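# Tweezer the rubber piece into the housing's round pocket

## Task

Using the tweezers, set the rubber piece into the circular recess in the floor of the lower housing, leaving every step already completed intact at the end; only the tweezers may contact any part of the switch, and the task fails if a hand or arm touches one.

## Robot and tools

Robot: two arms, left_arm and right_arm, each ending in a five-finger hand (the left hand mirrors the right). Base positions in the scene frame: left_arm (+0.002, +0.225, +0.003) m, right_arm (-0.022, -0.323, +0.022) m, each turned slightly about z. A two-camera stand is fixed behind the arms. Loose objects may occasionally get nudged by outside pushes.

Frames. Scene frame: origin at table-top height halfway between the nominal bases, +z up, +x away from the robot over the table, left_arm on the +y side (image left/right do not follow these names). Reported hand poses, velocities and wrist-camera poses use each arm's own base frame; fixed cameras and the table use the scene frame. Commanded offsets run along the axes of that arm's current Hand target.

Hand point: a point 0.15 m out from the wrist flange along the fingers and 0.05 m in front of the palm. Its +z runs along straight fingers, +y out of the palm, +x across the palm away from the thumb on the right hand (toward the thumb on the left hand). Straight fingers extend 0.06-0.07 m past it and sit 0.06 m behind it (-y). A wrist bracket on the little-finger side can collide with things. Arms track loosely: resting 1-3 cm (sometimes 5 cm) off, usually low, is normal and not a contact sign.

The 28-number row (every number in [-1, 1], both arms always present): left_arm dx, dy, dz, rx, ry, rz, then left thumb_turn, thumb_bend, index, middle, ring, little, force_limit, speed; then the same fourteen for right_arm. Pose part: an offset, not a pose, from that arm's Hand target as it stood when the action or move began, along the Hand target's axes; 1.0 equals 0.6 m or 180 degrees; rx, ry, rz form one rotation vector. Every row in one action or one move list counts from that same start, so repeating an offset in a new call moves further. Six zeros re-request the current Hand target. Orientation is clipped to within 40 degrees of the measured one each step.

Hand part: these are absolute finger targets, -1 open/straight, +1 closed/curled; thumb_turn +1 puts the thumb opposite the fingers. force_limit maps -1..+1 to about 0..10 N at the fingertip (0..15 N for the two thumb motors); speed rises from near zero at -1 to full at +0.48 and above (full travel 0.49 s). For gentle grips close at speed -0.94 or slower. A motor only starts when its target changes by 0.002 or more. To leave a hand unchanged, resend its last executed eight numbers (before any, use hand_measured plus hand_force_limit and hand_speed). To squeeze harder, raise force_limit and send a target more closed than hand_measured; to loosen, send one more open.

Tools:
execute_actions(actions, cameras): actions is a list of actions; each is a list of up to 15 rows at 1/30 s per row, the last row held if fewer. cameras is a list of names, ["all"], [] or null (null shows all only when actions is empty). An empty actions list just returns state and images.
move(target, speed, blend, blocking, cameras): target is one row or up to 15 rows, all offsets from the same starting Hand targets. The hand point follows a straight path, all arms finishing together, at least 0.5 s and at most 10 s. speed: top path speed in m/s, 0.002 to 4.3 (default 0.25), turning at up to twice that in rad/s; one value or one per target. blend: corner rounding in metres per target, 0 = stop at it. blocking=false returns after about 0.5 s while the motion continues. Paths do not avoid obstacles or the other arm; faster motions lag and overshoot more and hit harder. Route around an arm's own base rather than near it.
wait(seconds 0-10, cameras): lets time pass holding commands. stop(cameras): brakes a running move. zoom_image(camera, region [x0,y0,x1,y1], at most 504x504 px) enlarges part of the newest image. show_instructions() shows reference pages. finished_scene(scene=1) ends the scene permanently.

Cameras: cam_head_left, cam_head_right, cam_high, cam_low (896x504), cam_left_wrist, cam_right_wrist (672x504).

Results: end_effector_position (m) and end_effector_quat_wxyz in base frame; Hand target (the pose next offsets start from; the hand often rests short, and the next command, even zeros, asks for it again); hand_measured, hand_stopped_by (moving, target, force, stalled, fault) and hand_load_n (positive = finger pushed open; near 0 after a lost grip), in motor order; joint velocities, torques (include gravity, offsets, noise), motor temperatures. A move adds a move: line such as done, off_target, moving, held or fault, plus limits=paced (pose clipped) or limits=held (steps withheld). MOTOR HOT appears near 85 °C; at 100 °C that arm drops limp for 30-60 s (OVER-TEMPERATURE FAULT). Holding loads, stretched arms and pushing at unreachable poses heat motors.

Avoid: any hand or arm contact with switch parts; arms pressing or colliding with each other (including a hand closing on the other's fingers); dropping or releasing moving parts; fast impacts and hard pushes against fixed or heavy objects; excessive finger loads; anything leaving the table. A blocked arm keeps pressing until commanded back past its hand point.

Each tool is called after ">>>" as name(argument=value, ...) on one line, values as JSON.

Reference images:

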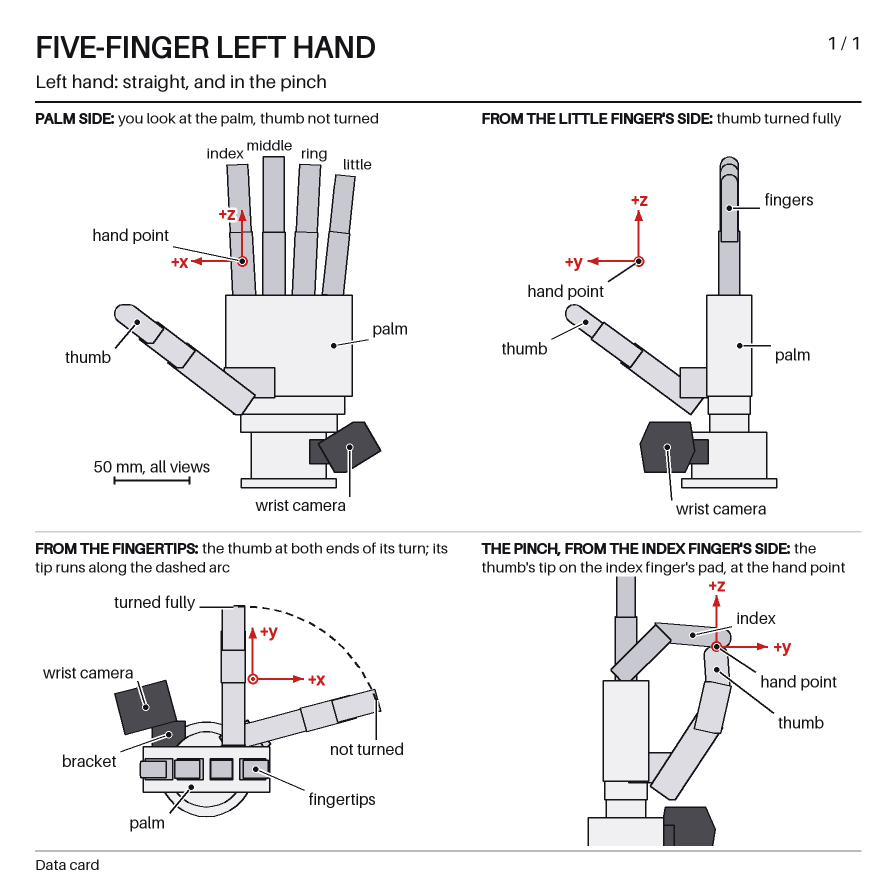

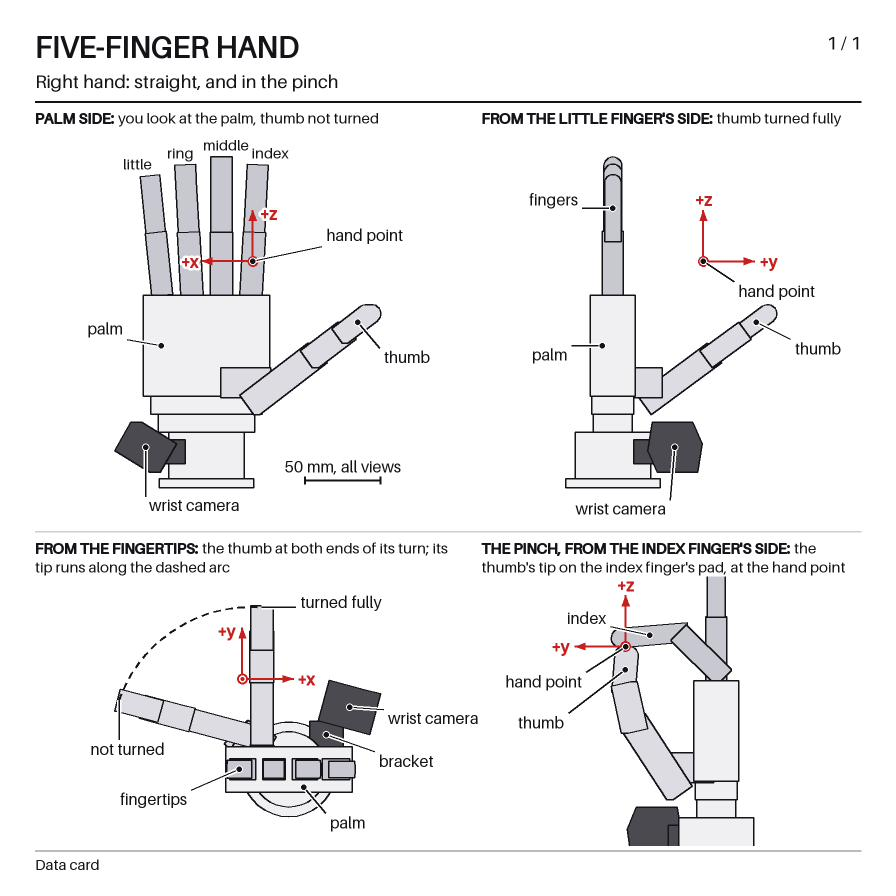

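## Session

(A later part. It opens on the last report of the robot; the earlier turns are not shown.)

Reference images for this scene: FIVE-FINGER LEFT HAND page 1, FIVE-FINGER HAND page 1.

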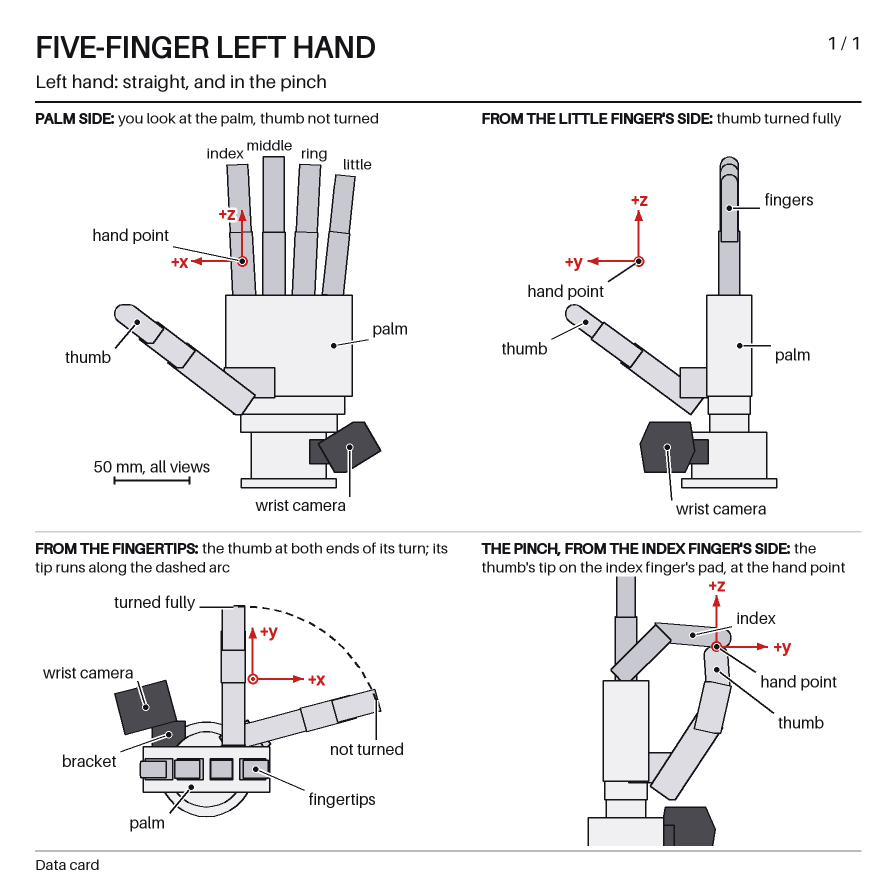

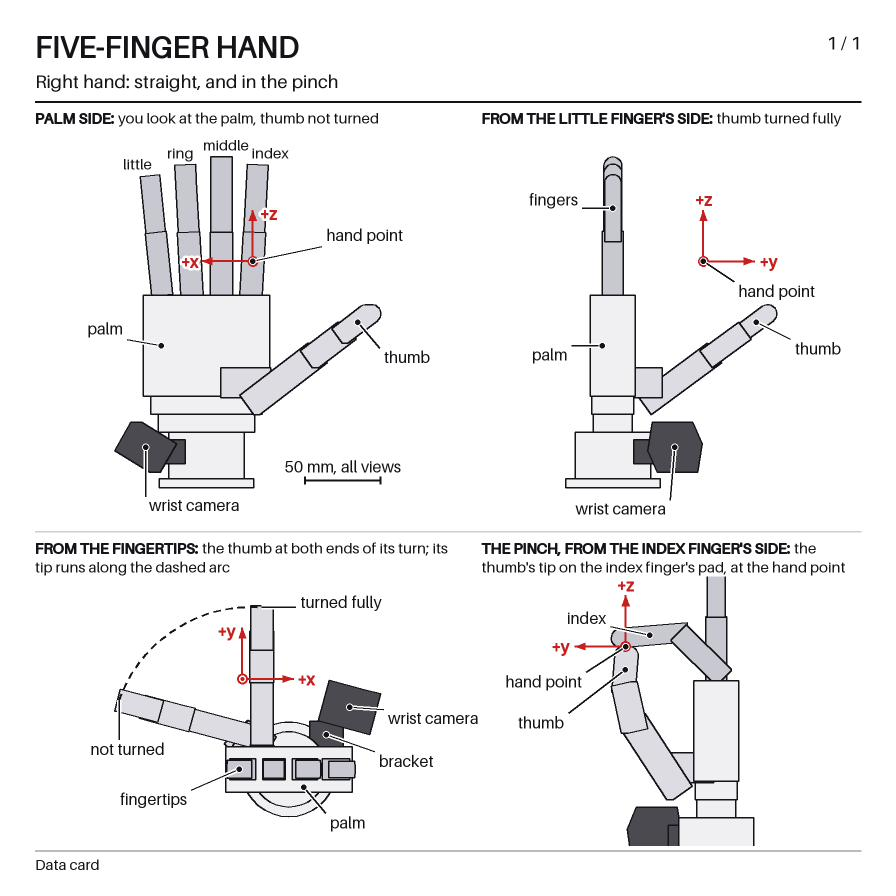

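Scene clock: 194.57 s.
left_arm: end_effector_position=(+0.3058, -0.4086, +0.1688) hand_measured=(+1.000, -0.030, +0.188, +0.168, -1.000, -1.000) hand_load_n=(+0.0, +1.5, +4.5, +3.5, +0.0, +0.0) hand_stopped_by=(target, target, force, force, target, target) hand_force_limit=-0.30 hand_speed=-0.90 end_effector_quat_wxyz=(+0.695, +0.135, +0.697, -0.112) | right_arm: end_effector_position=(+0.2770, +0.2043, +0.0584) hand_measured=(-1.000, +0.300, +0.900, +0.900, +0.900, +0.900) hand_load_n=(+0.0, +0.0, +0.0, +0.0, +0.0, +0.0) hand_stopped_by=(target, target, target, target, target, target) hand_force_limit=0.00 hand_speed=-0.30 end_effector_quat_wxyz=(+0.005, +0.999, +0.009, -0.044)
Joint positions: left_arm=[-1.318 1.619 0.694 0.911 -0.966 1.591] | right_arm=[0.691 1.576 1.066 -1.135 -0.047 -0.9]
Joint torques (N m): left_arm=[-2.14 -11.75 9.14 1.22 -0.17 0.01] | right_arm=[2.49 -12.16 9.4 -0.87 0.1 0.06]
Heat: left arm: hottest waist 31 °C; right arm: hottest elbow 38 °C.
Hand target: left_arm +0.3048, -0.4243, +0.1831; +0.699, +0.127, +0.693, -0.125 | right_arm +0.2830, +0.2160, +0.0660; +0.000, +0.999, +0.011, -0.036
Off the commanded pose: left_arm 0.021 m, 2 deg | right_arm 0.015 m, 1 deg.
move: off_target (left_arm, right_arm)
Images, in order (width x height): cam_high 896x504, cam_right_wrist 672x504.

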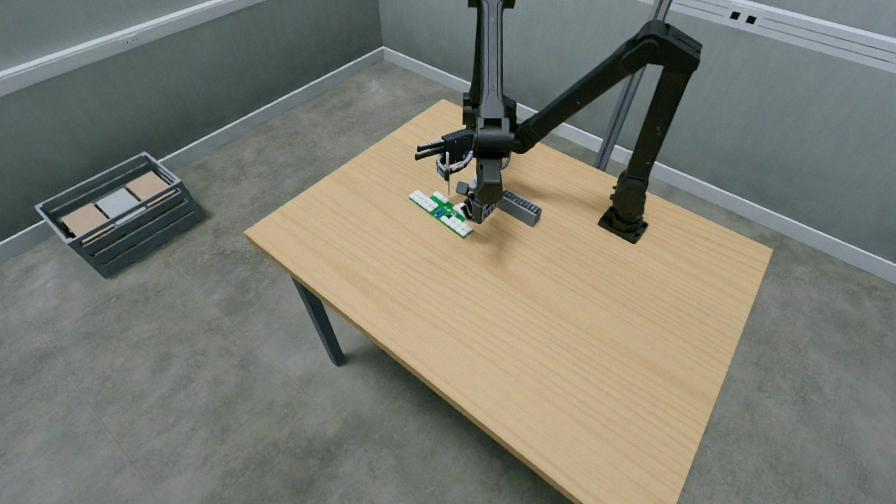

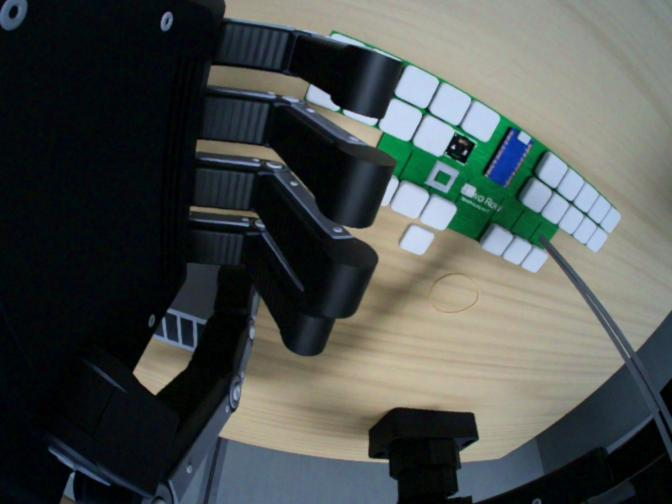

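>>> zoom_image(camera="cam_right_wrist", region=[528, 224, 564, 254])

>>> zoom_image(camera="cam_high", region=[436, 176, 460, 200])

Scaled by 14.000 from the camera's 672x504 image, which has a finer 960x720 frame.

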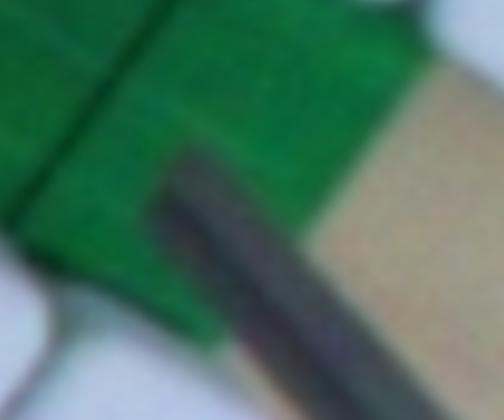

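Scaled by 21.000 from the camera's 896x504 image, which has a finer 1280x720 frame.

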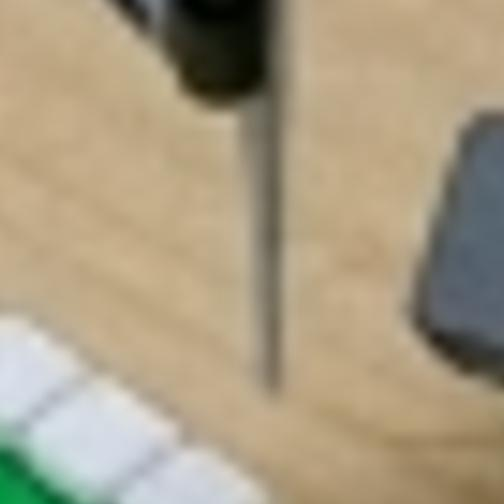

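>>> move(target=[[-0.075,0,0.0005,0,0,0,1,-0.03,0.19,0.18,-1,-1,-0.3,-0.9,0,0,0,0,0,0,-1,0.3,0.9,0.9,0.9,0.9,0,-0.3]], speed=0.08, cameras=["cam_right_wrist"])

Scene clock: 195.93 s.
left_arm: end_effector_position=(+0.3058, -0.4086, +0.2105) hand_measured=(+1.000, -0.030, +0.188, +0.168, -1.000, -1.000) hand_load_n=(+0.0, +1.5, +5.0, +3.5, +0.0, +0.5) hand_stopped_by=(target, target, force, force, target, target) hand_force_limit=-0.30 hand_speed=-0.90 end_effector_quat_wxyz=(+0.695, +0.136, +0.697, -0.111) | right_arm: end_effector_position=(+0.2770, +0.2043, +0.0584) hand_measured=(-1.000, +0.300, +0.900, +0.900, +0.900, +0.900) hand_load_n=(+0.0, +0.0, +0.0, +0.0, +0.0, +0.0) hand_stopped_by=(target, target, target, target, target, target) hand_force_limit=0.00 hand_speed=-0.30 end_effector_quat_wxyz=(+0.005, +0.999, +0.009, -0.044)
Joint positions: left_arm=[-1.318 1.513 0.729 0.767 -0.966 1.591] | right_arm=[0.691 1.576 1.066 -1.135 -0.047 -0.9]
Joint torques (N m): left_arm=[-2.55 -11.16 10.3 1.29 -0.16 0.02] | right_arm=[2.43 -12.16 9.4 -0.87 0.11 0.06]
Heat: left arm: hottest waist 31 °C; right arm: hottest elbow 38 °C.
Hand target: left_arm +0.3047, -0.4244, +0.2281; +0.699, +0.127, +0.693, -0.125 | right_arm +0.2830, +0.2160, +0.0660; +0.000, +0.999, +0.011, -0.036
Off the commanded pose: left_arm 0.024 m, 2 deg | right_arm 0.015 m, 1 deg.
move: off_target (left_arm, right_arm)
Images, in order (width x height): cam_right_wrist 672x504.

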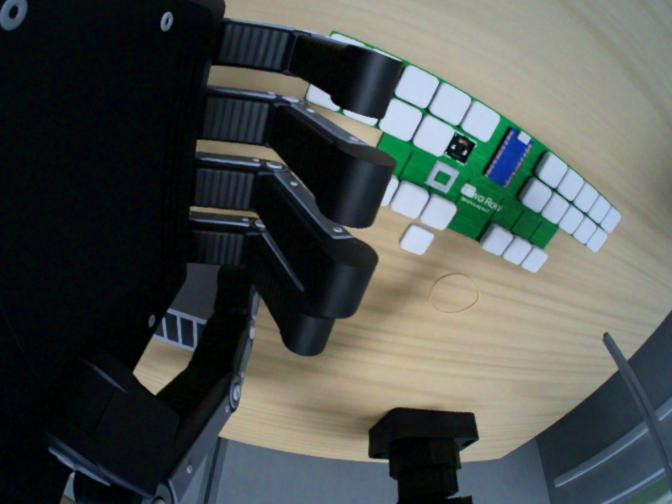

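>>> zoom_image(camera="cam_right_wrist", region=[592, 324, 628, 354])

>>> zoom_image(camera="cam_right_wrist", region=[588, 320, 672, 404])

Scaled by 14.000 from the camera's 672x504 image, which has a finer 960x720 frame.

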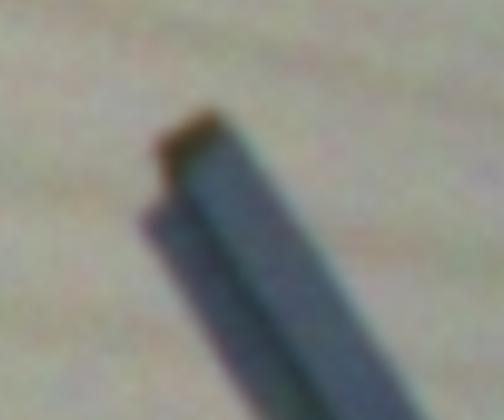

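Scaled by 6.000 from the camera's 672x504 image, which has a finer 960x720 frame.

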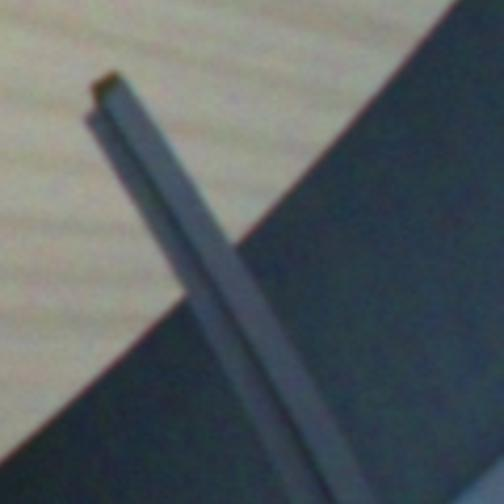

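>>> zoom_image(camera="cam_right_wrist", region=[598, 327, 616, 342])

Scaled by 28.000 from the camera's 672x504 image, which has a finer 960x720 frame.

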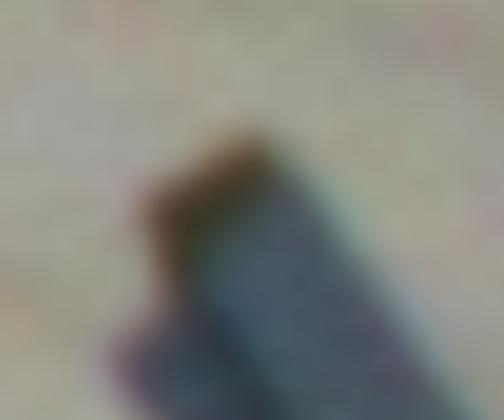

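>>> move(target=[[-0.06,0,0.0004,0,0,0,1,-0.03,0.19,0.18,-1,-1,-0.3,-0.9,0,0,0,0,0,0,-1,0.3,0.9,0.9,0.9,0.9,0,-0.3]], speed=0.06, cameras=["cam_right_wrist"])

Scene clock: 199.07 s.
left_arm: end_effector_position=(+0.3058, -0.4092, +0.2429) hand_measured=(+1.000, -0.030, +0.188, +0.168, -1.000, -1.000) hand_load_n=(+0.0, +2.0, +4.5, +3.5, +0.0, +0.0) hand_stopped_by=(target, target, force, force, target, target) hand_force_limit=-0.30 hand_speed=-0.90 end_effector_quat_wxyz=(+0.694, +0.138, +0.698, -0.109) | right_arm: end_effector_position=(+0.2770, +0.2043, +0.0584) hand_measured=(-1.000, +0.300, +0.900, +0.900, +0.900, +0.900) hand_load_n=(+0.0, +0.0, +0.0, +0.5, +0.0, +0.0) hand_stopped_by=(target, target, target, target, target, target) hand_force_limit=0.00 hand_speed=-0.30 end_effector_quat_wxyz=(+0.005, +0.999, +0.009, -0.044)
Joint positions: left_arm=[-1.318 1.443 0.767 0.654 -0.967 1.591] | right_arm=[0.691 1.576 1.066 -1.135 -0.047 -0.9]
Joint torques (N m): left_arm=[-2.43 -10.99 11.23 1.29 -0.18 0.01] | right_arm=[2.43 -12.16 9.42 -0.88 0.11 0.06]
Heat: left arm: hottest waist 31 °C; right arm: hottest elbow 38 °C.
Hand target: left_arm +0.3046, -0.4245, +0.2641; +0.699, +0.127, +0.693, -0.125 | right_arm +0.2830, +0.2160, +0.0660; +0.000, +0.999, +0.011, -0.036
Off the commanded pose: left_arm 0.026 m, 2 deg | right_arm 0.015 m, 1 deg.
move: off_target (left_arm, right_arm)
Images, in order (width x height): cam_right_wrist 672x504.

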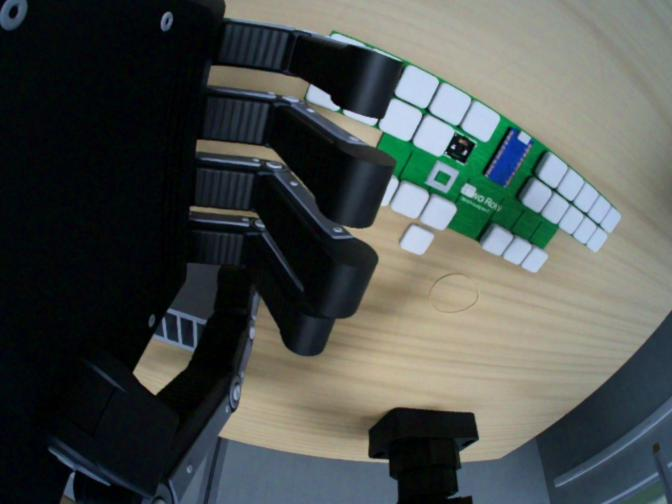

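>>> zoom_image(camera="cam_right_wrist", region=[640, 430, 672, 460])

>>> zoom_image(camera="cam_right_wrist", region=[648, 438, 666, 453])

Scaled by 15.750 from the camera's 672x504 image, which has a finer 960x720 frame.

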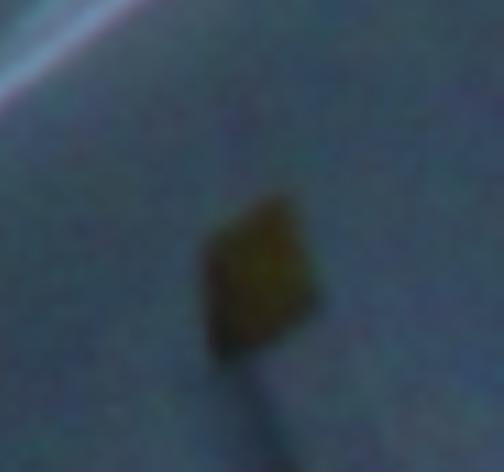

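Scaled by 28.000 from the camera's 672x504 image, which has a finer 960x720 frame.

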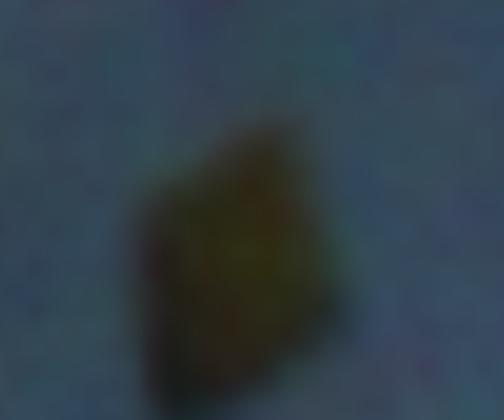

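>>> zoom_image(camera="cam_right_wrist", region=[624, 424, 672, 504])

Scaled by 6.300 from the camera's 672x504 image, which has a finer 960x720 frame.

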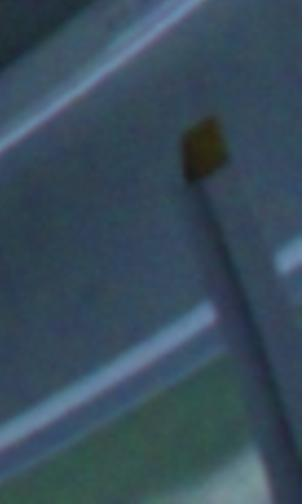

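>>> zoom_image(camera="cam_right_wrist", region=[648, 440, 672, 470])

Scaled by 16.800 from the camera's 672x504 image, which has a finer 960x720 frame.

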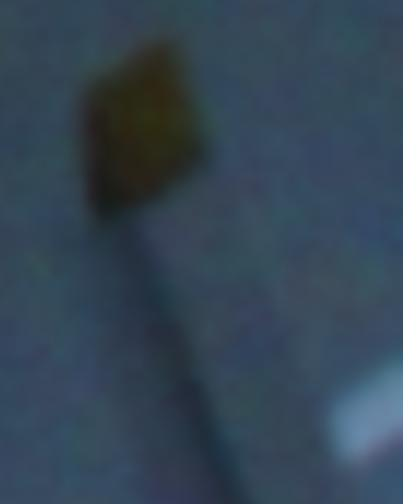

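>>> move(target=[[0,0,0,-0.139,0,0,1,-0.03,0.19,0.18,-1,-1,-0.3,-0.9,0,0,0,0,0,0,-1,0.3,0.9,0.9,0.9,0.9,0,-0.3]], speed=0.15, cameras=["cam_right_wrist"])

Scene clock: 204.57 s.
left_arm: end_effector_position=(+0.3035, -0.4089, +0.2553) hand_measured=(+1.000, -0.030, +0.188, +0.168, -1.000, -1.000) hand_load_n=(+0.0, +1.5, +4.5, +3.5, +0.0, +0.0) hand_stopped_by=(target, target, force, force, target, target) hand_force_limit=-0.30 hand_speed=-0.90 end_effector_quat_wxyz=(+0.708, -0.024, +0.705, +0.032) | right_arm: end_effector_position=(+0.2770, +0.2043, +0.0584) hand_measured=(-1.000, +0.300, +0.900, +0.900, +0.900, +0.900) hand_load_n=(+0.0, +0.0, +0.0, +0.0, +0.0, +0.0) hand_stopped_by=(target, target, target, target, target, target) hand_force_limit=0.00 hand_speed=-0.30 end_effector_quat_wxyz=(+0.005, +0.999, +0.009, -0.044)
Joint positions: left_arm=[-1.338 1.633 1.012 0.654 -1.417 1.615] | right_arm=[0.691 1.576 1.066 -1.135 -0.047 -0.9]
Joint torques (N m): left_arm=[-1.73 -11.81 11.21 1.2 -0.14 0.08] | right_arm=[2.43 -12.16 9.42 -0.87 0.11 0.06]
Heat: left arm: hottest elbow 32 °C; right arm: hottest elbow 38 °C.
Hand target: left_arm +0.3047, -0.4245, +0.2641; +0.710, -0.027, +0.703, +0.028 | right_arm +0.2830, +0.2160, +0.0660; +0.000, +0.999, +0.011, -0.036
Off the commanded pose: left_arm 0.018 m, 1 deg | right_arm 0.015 m, 1 deg.
move: off_target (left_arm, right_arm)
Images, in order (width x height): cam_right_wrist 672x504.

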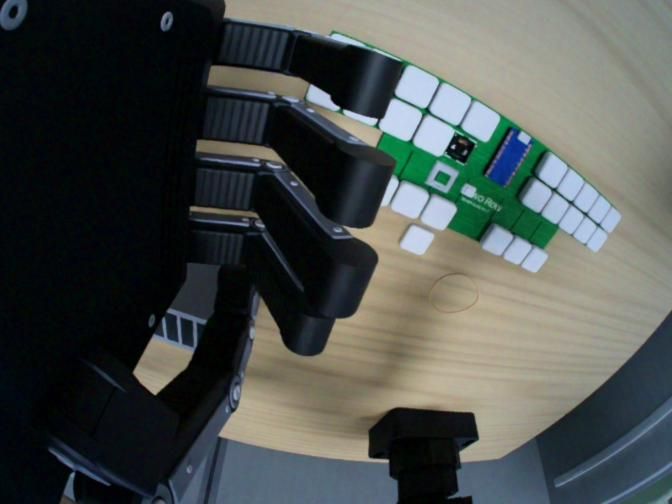

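>>> move(target=[[0.09,0,0,0,0,0,1,-0.03,0.19,0.18,-1,-1,-0.3,-0.9,0,0,0,0,0,0,-1,0.3,0.9,0.9,0.9,0.9,0,-0.3]], speed=0.08, cameras=["cam_right_wrist"])

Scene clock: 206.43 s.
left_arm: end_effector_position=(+0.3064, -0.4213, +0.2183) hand_measured=(+1.000, -0.030, +0.188, +0.168, -1.000, -1.000) hand_load_n=(+0.0, +1.5, +5.0, +3.5, +0.5, +0.0) hand_stopped_by=(target, target, force, force, target, target) hand_force_limit=-0.30 hand_speed=-0.90 end_effector_quat_wxyz=(+0.709, -0.032, +0.704, +0.024) | right_arm: end_effector_position=(+0.2770, +0.2043, +0.0584) hand_measured=(-1.000, +0.300, +0.900, +0.900, +0.900, +0.900) hand_load_n=(+0.0, +0.0, +0.0, +0.0, +0.5, +0.0) hand_stopped_by=(target, target, target, target, target, target) hand_force_limit=0.00 hand_speed=-0.30 end_effector_quat_wxyz=(+0.005, +0.999, +0.009, -0.044)
Joint positions: left_arm=[-1.338 1.723 1.012 0.758 -1.417 1.605] | right_arm=[0.691 1.576 1.066 -1.135 -0.047 -0.9]
Joint torques (N m): left_arm=[-2.02 -12.04 7.08 2.1 -0.05 0.14] | right_arm=[2.43 -12.16 9.42 -0.87 0.1 0.06]
Heat: left arm: hottest elbow 32 °C; right arm: hottest elbow 39 °C.
Hand target: left_arm +0.3052, -0.4245, +0.2100; +0.710, -0.027, +0.703, +0.028 | right_arm +0.2830, +0.2160, +0.0660; +0.000, +0.999, +0.011, -0.036
Off the commanded pose: left_arm 0.009 m, 1 deg | right_arm 0.015 m, 1 deg.
move: off_target (right_arm)
Images, in order (width x height): cam_right_wrist 672x504.

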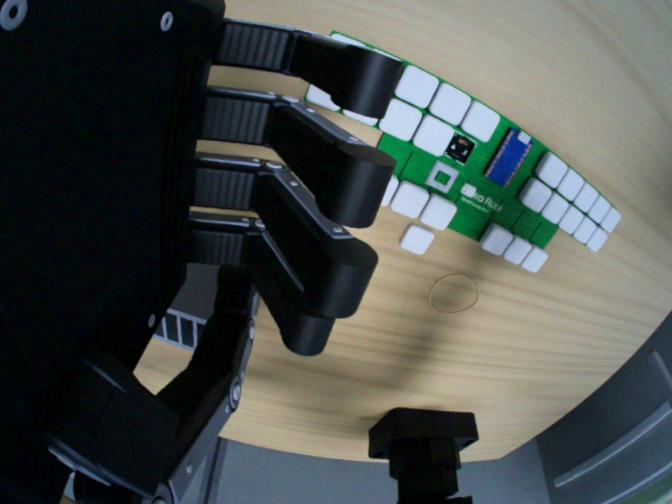

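>>> zoom_image(camera="cam_right_wrist", region=[640, 340, 672, 370])

>>> zoom_image(camera="cam_right_wrist", region=[644, 344, 662, 359])

Scaled by 15.750 from the camera's 672x504 image, which has a finer 960x720 frame.

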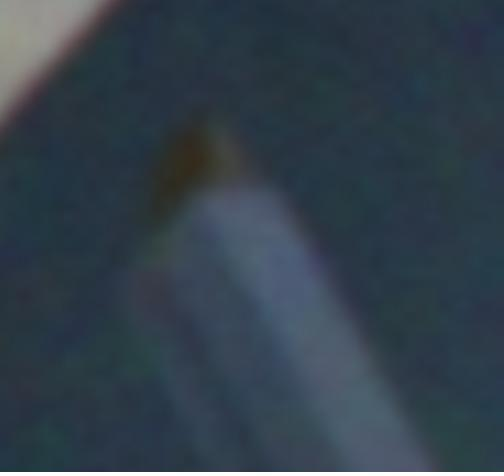

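Scaled by 28.000 from the camera's 672x504 image, which has a finer 960x720 frame.

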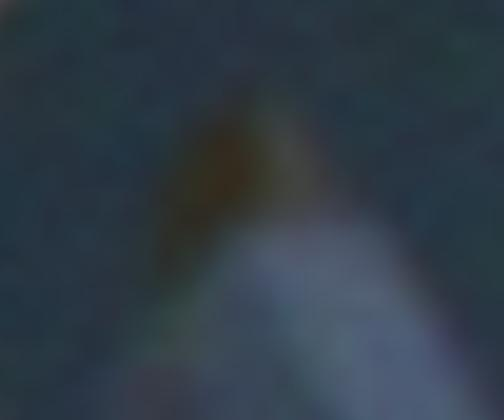

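>>> move(target=[[0.075,0,0,0,0,0,1,-0.03,0.19,0.18,-1,-1,-0.3,-0.9,0,0,0,0,0,0,-1,0.3,0.9,0.9,0.9,0.9,0,-0.3]], speed=0.08, cameras=["cam_right_wrist"])

Scene clock: 210.63 s.
left_arm: end_effector_position=(+0.3077, -0.4267, +0.1785) hand_measured=(+1.000, -0.030, +0.188, +0.168, -1.000, -1.000) hand_load_n=(+0.0, +1.5, +4.5, +3.5, +0.0, +0.0) hand_stopped_by=(target, target, force, force, target, target) hand_force_limit=-0.30 hand_speed=-0.90 end_effector_quat_wxyz=(+0.710, -0.038, +0.703, +0.018) | right_arm: end_effector_position=(+0.2770, +0.2043, +0.0584) hand_measured=(-1.000, +0.300, +0.900, +0.900, +0.900, +0.900) hand_load_n=(+0.0, +0.0, +0.0, +0.0, +0.0, +0.0) hand_stopped_by=(target, target, target, target, target, target) hand_force_limit=0.00 hand_speed=-0.30 end_effector_quat_wxyz=(+0.005, +0.999, +0.009, -0.044)
Joint positions: left_arm=[-1.338 1.813 0.999 0.879 -1.417 1.607] | right_arm=[0.691 1.576 1.066 -1.135 -0.047 -0.9]
Joint torques (N m): left_arm=[-1.79 -12.69 5.27 2 -0.03 0.23] | right_arm=[2.43 -12.16 9.42 -0.87 0.11 0.06]
Heat: left arm: hottest elbow 32 °C; right arm: hottest elbow 39 °C.
Hand target: left_arm +0.3056, -0.4244, +0.1650; +0.710, -0.027, +0.703, +0.028 | right_arm +0.2830, +0.2160, +0.0660; +0.000, +0.999, +0.011, -0.036
Off the commanded pose: left_arm 0.014 m, 2 deg | right_arm 0.015 m, 1 deg.
move: off_target (left_arm, right_arm)
Images, in order (width x height): cam_right_wrist 672x504.

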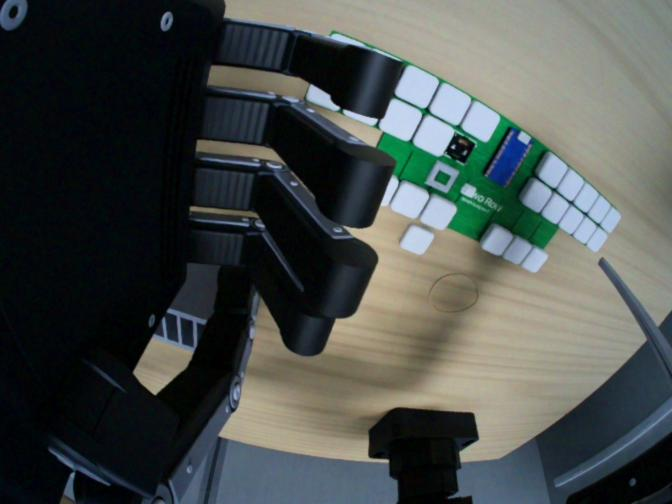

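>>> zoom_image(camera="cam_right_wrist", region=[588, 248, 624, 278])

>>> zoom_image(camera="cam_right_wrist", region=[594, 252, 612, 267])

Scaled by 14.000 from the camera's 672x504 image, which has a finer 960x720 frame.

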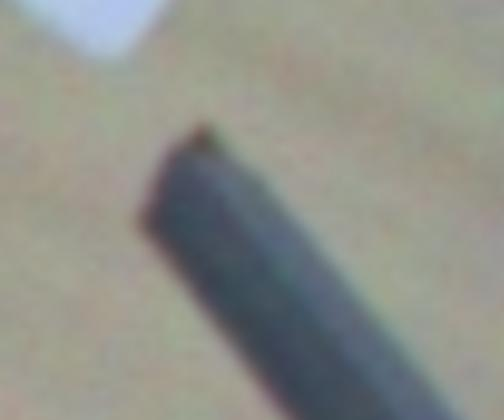

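Scaled by 28.000 from the camera's 672x504 image, which has a finer 960x720 frame.

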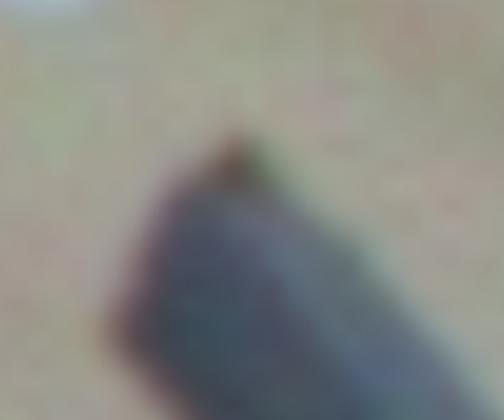

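>>> move(target=[[0.1,0.0452,0.0049,0,0,0,1,-0.03,0.19,0.18,-1,-1,-0.3,-0.9,0,0,0,0,0,0,-1,0.3,0.9,0.9,0.9,0.9,0,-0.3]], speed=0.08, cameras=["cam_right_wrist"])

>>> zoom_image(camera="cam_right_wrist", region=[444, 130, 492, 170])

Scene clock: 216.30 s.
left_arm: end_effector_position=(+0.3034, -0.4036, +0.1166) hand_measured=(+1.000, -0.030, +0.188, +0.168, -1.000, -1.000) hand_load_n=(+0.0, +1.5, +5.0, +3.5, +0.0, +0.0) hand_stopped_by=(target, target, force, force, target, target) hand_force_limit=-0.30 hand_speed=-0.90 end_effector_quat_wxyz=(+0.710, -0.034, +0.703, +0.016) | right_arm: end_effector_position=(+0.2770, +0.2043, +0.0584) hand_measured=(-1.000, +0.300, +0.900, +0.900, +0.900, +0.900) hand_load_n=(+0.0, +0.0, +0.5, +0.0, +0.0, +0.0) hand_stopped_by=(target, target, target, target, target, target) hand_force_limit=0.00 hand_speed=-0.30 end_effector_quat_wxyz=(+0.005, +0.999, +0.009, -0.044)
Joint positions: left_arm=[-1.336 1.908 0.903 1.061 -1.408 1.601] | right_arm=[0.691 1.576 1.066 -1.135 -0.047 -0.9]
Joint torques (N m): left_arm=[-0.79 -12.22 4.21 2.14 0.2 0.17] | right_arm=[2.43 -12.16 9.42 -0.87 0.11 0.06]
Heat: left arm: hottest elbow 32 °C; right arm: hottest elbow 39 °C.
Hand target: left_arm +0.3068, -0.3972, +0.1050; +0.710, -0.027, +0.703, +0.028 | right_arm +0.2830, +0.2160, +0.0660; +0.000, +0.999, +0.011, -0.036
Off the commanded pose: left_arm 0.014 m, 2 deg | right_arm 0.015 m, 1 deg.
move: off_target (left_arm, right_arm)
Images, in order (width x height): cam_right_wrist 672x504.

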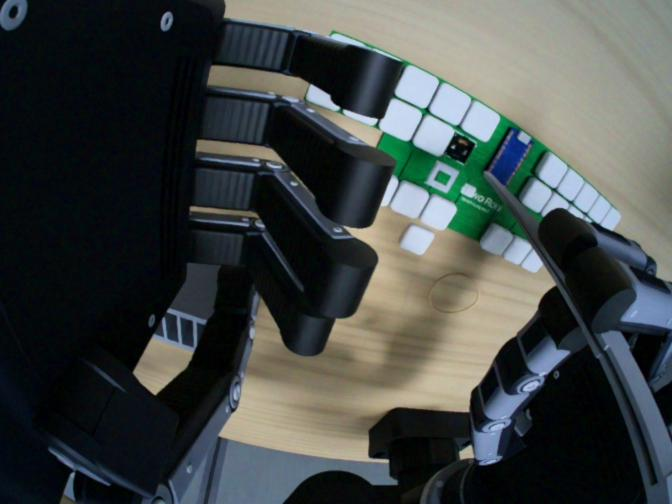

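Scaled by 10.500 from the camera's 672x504 image, which has a finer 960x720 frame.

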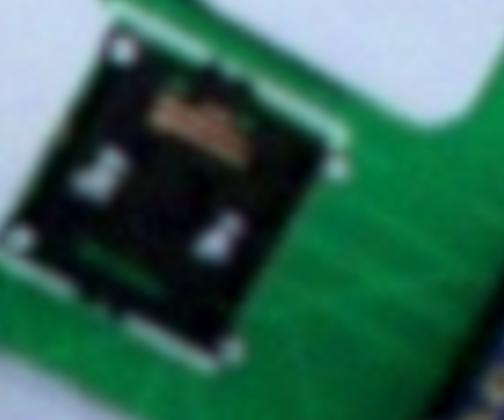

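>>> zoom_image(camera="cam_right_wrist", region=[474, 160, 510, 190])

Scaled by 14.000 from the camera's 672x504 image, which has a finer 960x720 frame.

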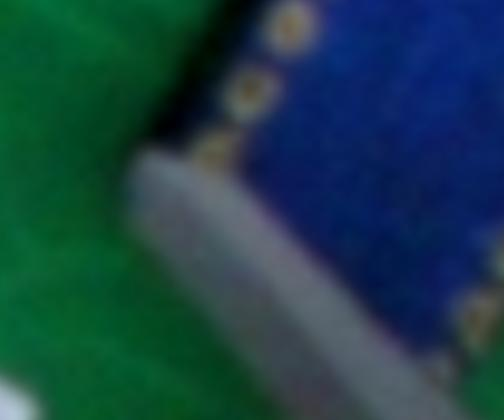

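>>> move(target=[[0.04,0.0038,-0.0061,0,0,0,1,-0.03,0.19,0.18,-1,-1,-0.3,-0.9,0,0,0,0,0,0,-1,0.3,0.9,0.9,0.9,0.9,0,-0.3]], speed=0.05, cameras=["cam_right_wrist"])

>>> zoom_image(camera="cam_right_wrist", region=[444, 130, 480, 160])

Scene clock: 218.33 s.
left_arm: end_effector_position=(+0.3028, -0.4011, +0.0922) hand_measured=(+1.000, -0.030, +0.188, +0.168, -1.000, -1.000) hand_load_n=(+0.0, +1.5, +4.5, +3.5, +0.0, +0.0) hand_stopped_by=(target, target, force, force, target, target) hand_force_limit=-0.30 hand_speed=-0.90 end_effector_quat_wxyz=(+0.710, -0.034, +0.703, +0.017) | right_arm: end_effector_position=(+0.2770, +0.2043, +0.0584) hand_measured=(-1.000, +0.300, +0.900, +0.900, +0.900, +0.900) hand_load_n=(-0.5, +0.0, +0.0, +0.0, +0.0, +0.0) hand_stopped_by=(target, target, target, target, target, target) hand_force_limit=0.00 hand_speed=-0.30 end_effector_quat_wxyz=(+0.005, +0.999, +0.009, -0.044)
Joint positions: left_arm=[-1.336 1.967 0.896 1.131 -1.408 1.605] | right_arm=[0.691 1.576 1.066 -1.135 -0.047 -0.9]
Joint torques (N m): left_arm=[-0.79 -12.86 3.86 2.03 -0.03 0.17] | right_arm=[2.49 -12.16 9.42 -0.87 0.11 0.06]
Heat: left arm: hottest elbow 32 °C; right arm: hottest elbow 39 °C.
Hand target: left_arm +0.3031, -0.3951, +0.0810; +0.710, -0.027, +0.703, +0.028 | right_arm +0.2830, +0.2160, +0.0660; +0.000, +0.999, +0.011, -0.036
Off the commanded pose: left_arm 0.013 m, 2 deg | right_arm 0.015 m, 1 deg.
move: off_target (left_arm, right_arm)
Images, in order (width x height): cam_right_wrist 672x504.

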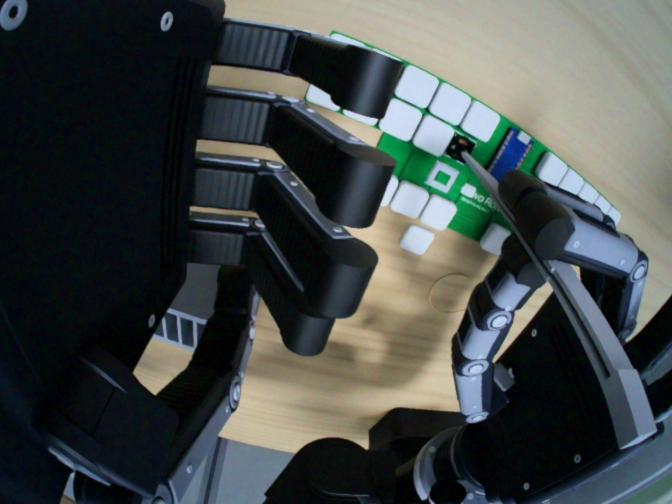

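Scaled by 14.000 from the camera's 672x504 image, which has a finer 960x720 frame.

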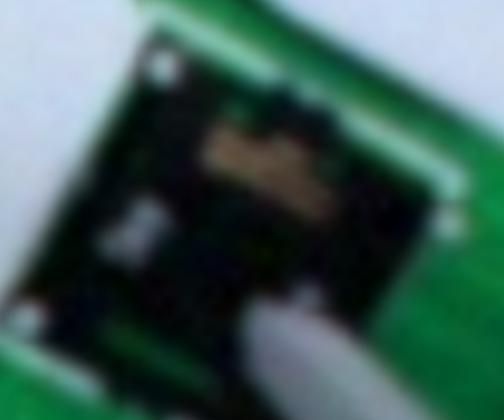

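>>> move(target=[[0.012,-0.0015,-0.0023,0,0,0,1,-0.03,0.19,0.18,-1,-1,-0.3,-0.9,0,0,0,0,0,0,-1,0.3,0.9,0.9,0.9,0.9,0,-0.3]], speed=0.03, cameras=["cam_right_wrist"])

>>> zoom_image(camera="cam_right_wrist", region=[444, 130, 480, 160])

Scene clock: 219.63 s.
left_arm: end_effector_position=(+0.3026, -0.4005, +0.0842) hand_measured=(+1.000, -0.030, +0.188, +0.168, -1.000, -1.000) hand_load_n=(+0.0, +2.0, +4.5, +3.5, +0.0, +0.0) hand_stopped_by=(target, target, force, force, target, target) hand_force_limit=-0.30 hand_speed=-0.90 end_effector_quat_wxyz=(+0.710, -0.033, +0.703, +0.018) | right_arm: end_effector_position=(+0.2770, +0.2043, +0.0584) hand_measured=(-1.000, +0.300, +0.900, +0.900, +0.900, +0.900) hand_load_n=(+0.0, +0.0, +0.0, +0.0, +0.0, +0.0) hand_stopped_by=(target, target, target, target, target, target) hand_force_limit=0.00 hand_speed=-0.30 end_effector_quat_wxyz=(+0.005, +0.999, +0.009, -0.044)
Joint positions: left_arm=[-1.336 1.987 0.896 1.148 -1.409 1.606] | right_arm=[0.691 1.576 1.066 -1.135 -0.047 -0.9]
Joint torques (N m): left_arm=[-1.38 -12.51 3.93 2.18 -0.12 0.17] | right_arm=[2.43 -12.16 9.42 -0.87 0.11 0.06]
Heat: left arm: hottest elbow 32 °C; right arm: hottest elbow 39 °C.
Hand target: left_arm +0.3019, -0.3961, +0.0739; +0.710, -0.027, +0.703, +0.028 | right_arm +0.2830, +0.2160, +0.0660; +0.000, +0.999, +0.011, -0.036
Off the commanded pose: left_arm 0.011 m, 1 deg | right_arm 0.015 m, 1 deg.
move: off_target (left_arm, right_arm)
Images, in order (width x height): cam_right_wrist 672x504.

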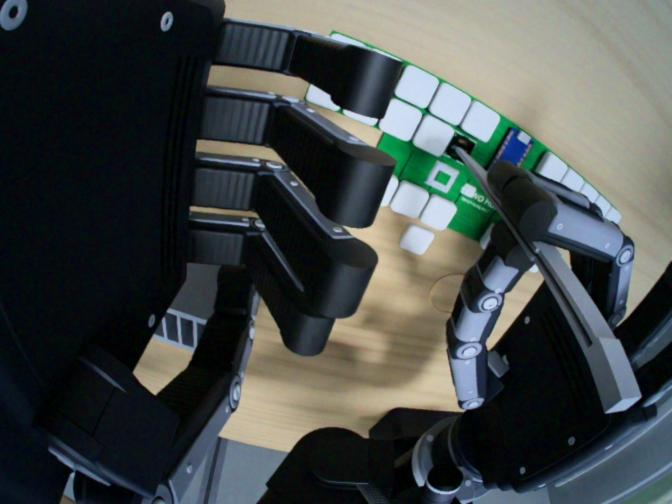

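Scaled by 14.000 from the camera's 672x504 image, which has a finer 960x720 frame.

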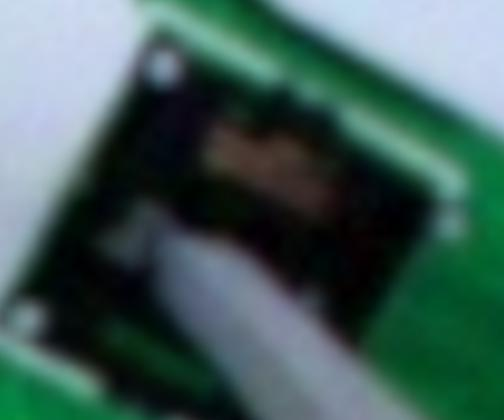

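>>> move(target=[[0.0016,-0.0081,-0.0032,0,0,0,1,-0.03,0.19,0.18,-1,-1,-0.3,-0.9,0,0,0,0,0,0,-1,0.3,0.9,0.9,0.9,0.9,0,-0.3]], speed=0.03, cameras=["cam_right_wrist"])

>>> zoom_image(camera="cam_right_wrist", region=[444, 130, 480, 160])

Scene clock: 220.60 s.
left_arm: end_effector_position=(+0.3021, -0.3990, +0.0803) hand_measured=(+1.000, -0.030, +0.188, +0.168, -1.000, -1.000) hand_load_n=(+0.0, +1.5, +4.5, +3.5, +0.0, +0.0) hand_stopped_by=(target, target, force, force, target, target) hand_force_limit=-0.30 hand_speed=-0.90 end_effector_quat_wxyz=(+0.709, -0.031, +0.704, +0.024) | right_arm: end_effector_position=(+0.2770, +0.2043, +0.0584) hand_measured=(-1.000, +0.300, +0.900, +0.900, +0.900, +0.900) hand_load_n=(+0.0, +0.0, +0.0, +0.0, +0.0, +0.0) hand_stopped_by=(target, target, target, target, target, target) hand_force_limit=0.00 hand_speed=-0.30 end_effector_quat_wxyz=(+0.005, +0.999, +0.009, -0.044)
Joint positions: left_arm=[-1.336 1.996 0.896 1.149 -1.414 1.608] | right_arm=[0.691 1.576 1.066 -1.135 -0.047 -0.9]
Joint torques (N m): left_arm=[-1.14 -12.92 4.97 2 -0.13 0.2] | right_arm=[2.43 -12.16 9.42 -0.87 0.11 0.06]
Heat: left arm: hottest elbow 32 °C; right arm: hottest elbow 39 °C.
Hand target: left_arm +0.3004, -0.4011, +0.0728; +0.710, -0.027, +0.703, +0.028 | right_arm +0.2830, +0.2160, +0.0660; +0.000, +0.999, +0.011, -0.036
Off the commanded pose: left_arm 0.008 m, 1 deg | right_arm 0.015 m, 1 deg.
move: off_target (right_arm)
Images, in order (width x height): cam_right_wrist 672x504.

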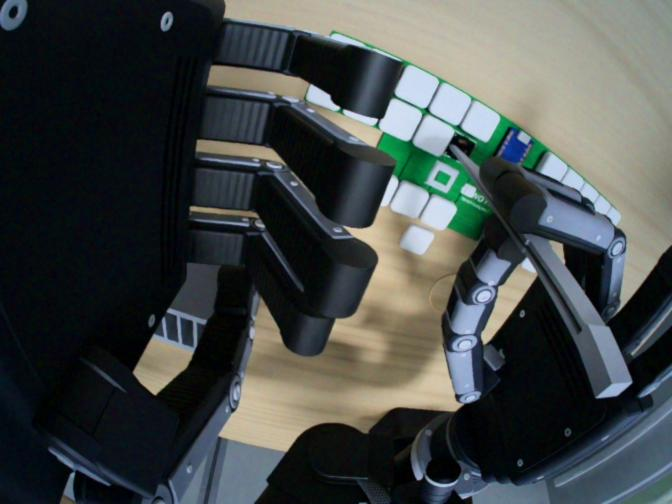

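Scaled by 14.000 from the camera's 672x504 image, which has a finer 960x720 frame.

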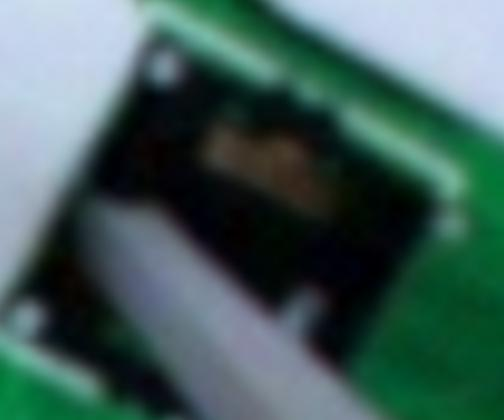

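>>> move(target=[[-0.0167,-0.0083,-0.0005,0,0,0,1,-0.03,0.19,0.18,-1,-1,-0.3,-0.9,0,0,0,0,0,0,-1,0.3,0.9,0.9,0.9,0.9,0,-0.3]], speed=0.03, cameras=["cam_right_wrist"])

>>> zoom_image(camera="cam_right_wrist", region=[444, 130, 480, 160])

Scene clock: 221.73 s.
left_arm: end_effector_position=(+0.3020, -0.3985, +0.0806) hand_measured=(+1.000, -0.030, +0.188, +0.168, -1.000, -1.000) hand_load_n=(+0.0, +1.5, +4.5, +3.5, +0.0, +0.0) hand_stopped_by=(target, target, force, force, target, target) hand_force_limit=-0.30 hand_speed=-0.90 end_effector_quat_wxyz=(+0.709, -0.030, +0.704, +0.027) | right_arm: end_effector_position=(+0.2770, +0.2043, +0.0584) hand_measured=(-1.000, +0.300, +0.900, +0.900, +0.900, +0.900) hand_load_n=(+0.0, +0.0, +0.0, +0.0, +0.0, +0.0) hand_stopped_by=(target, target, target, target, target, target) hand_force_limit=0.00 hand_speed=-0.30 end_effector_quat_wxyz=(+0.005, +0.999, +0.009, -0.044)
Joint positions: left_arm=[-1.336 1.996 0.896 1.149 -1.416 1.614] | right_arm=[0.691 1.576 1.066 -1.135 -0.047 -0.9]
Joint torques (N m): left_arm=[-1.85 -14.27 5.91 1.36 -0.14 0.2] | right_arm=[2.43 -12.22 9.42 -0.87 0.11 0.06]
Heat: left arm: hottest waist 31 °C; right arm: hottest elbow 39 °C.
Hand target: left_arm +0.3004, -0.4061, +0.0828; +0.710, -0.027, +0.703, +0.028 | right_arm +0.2830, +0.2160, +0.0660; +0.000, +0.999, +0.011, -0.036
Off the commanded pose: left_arm 0.008 m, 0 deg | right_arm 0.015 m, 1 deg.
move: off_target (right_arm)
Images, in order (width x height): cam_right_wrist 672x504.

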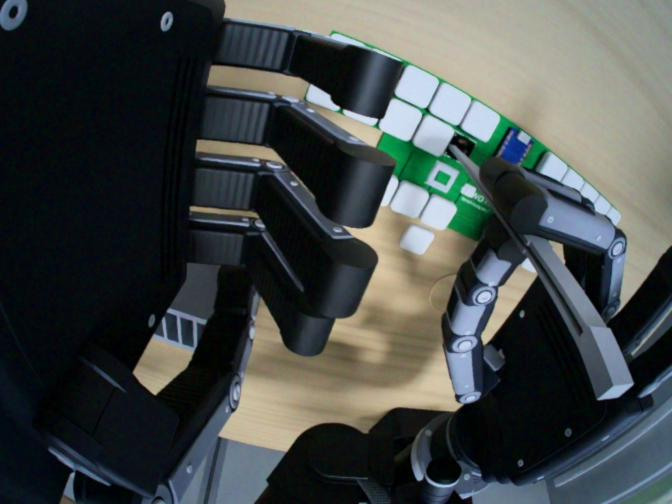

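Scaled by 14.000 from the camera's 672x504 image, which has a finer 960x720 frame.

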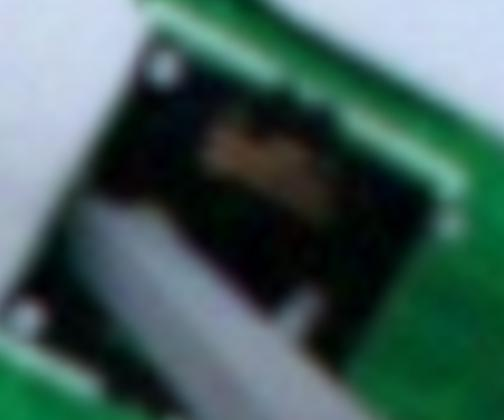

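>>> zoom_image(camera="cam_right_wrist", region=[448, 138, 466, 153])

Scaled by 28.000 from the camera's 672x504 image, which has a finer 960x720 frame.

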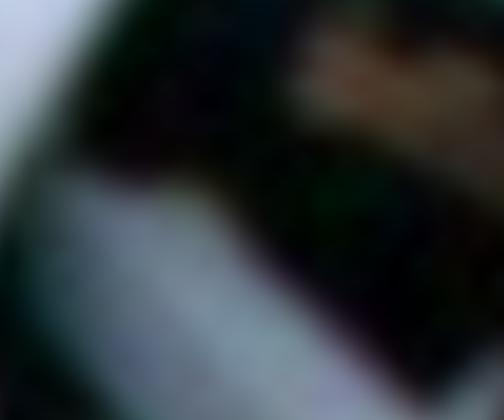

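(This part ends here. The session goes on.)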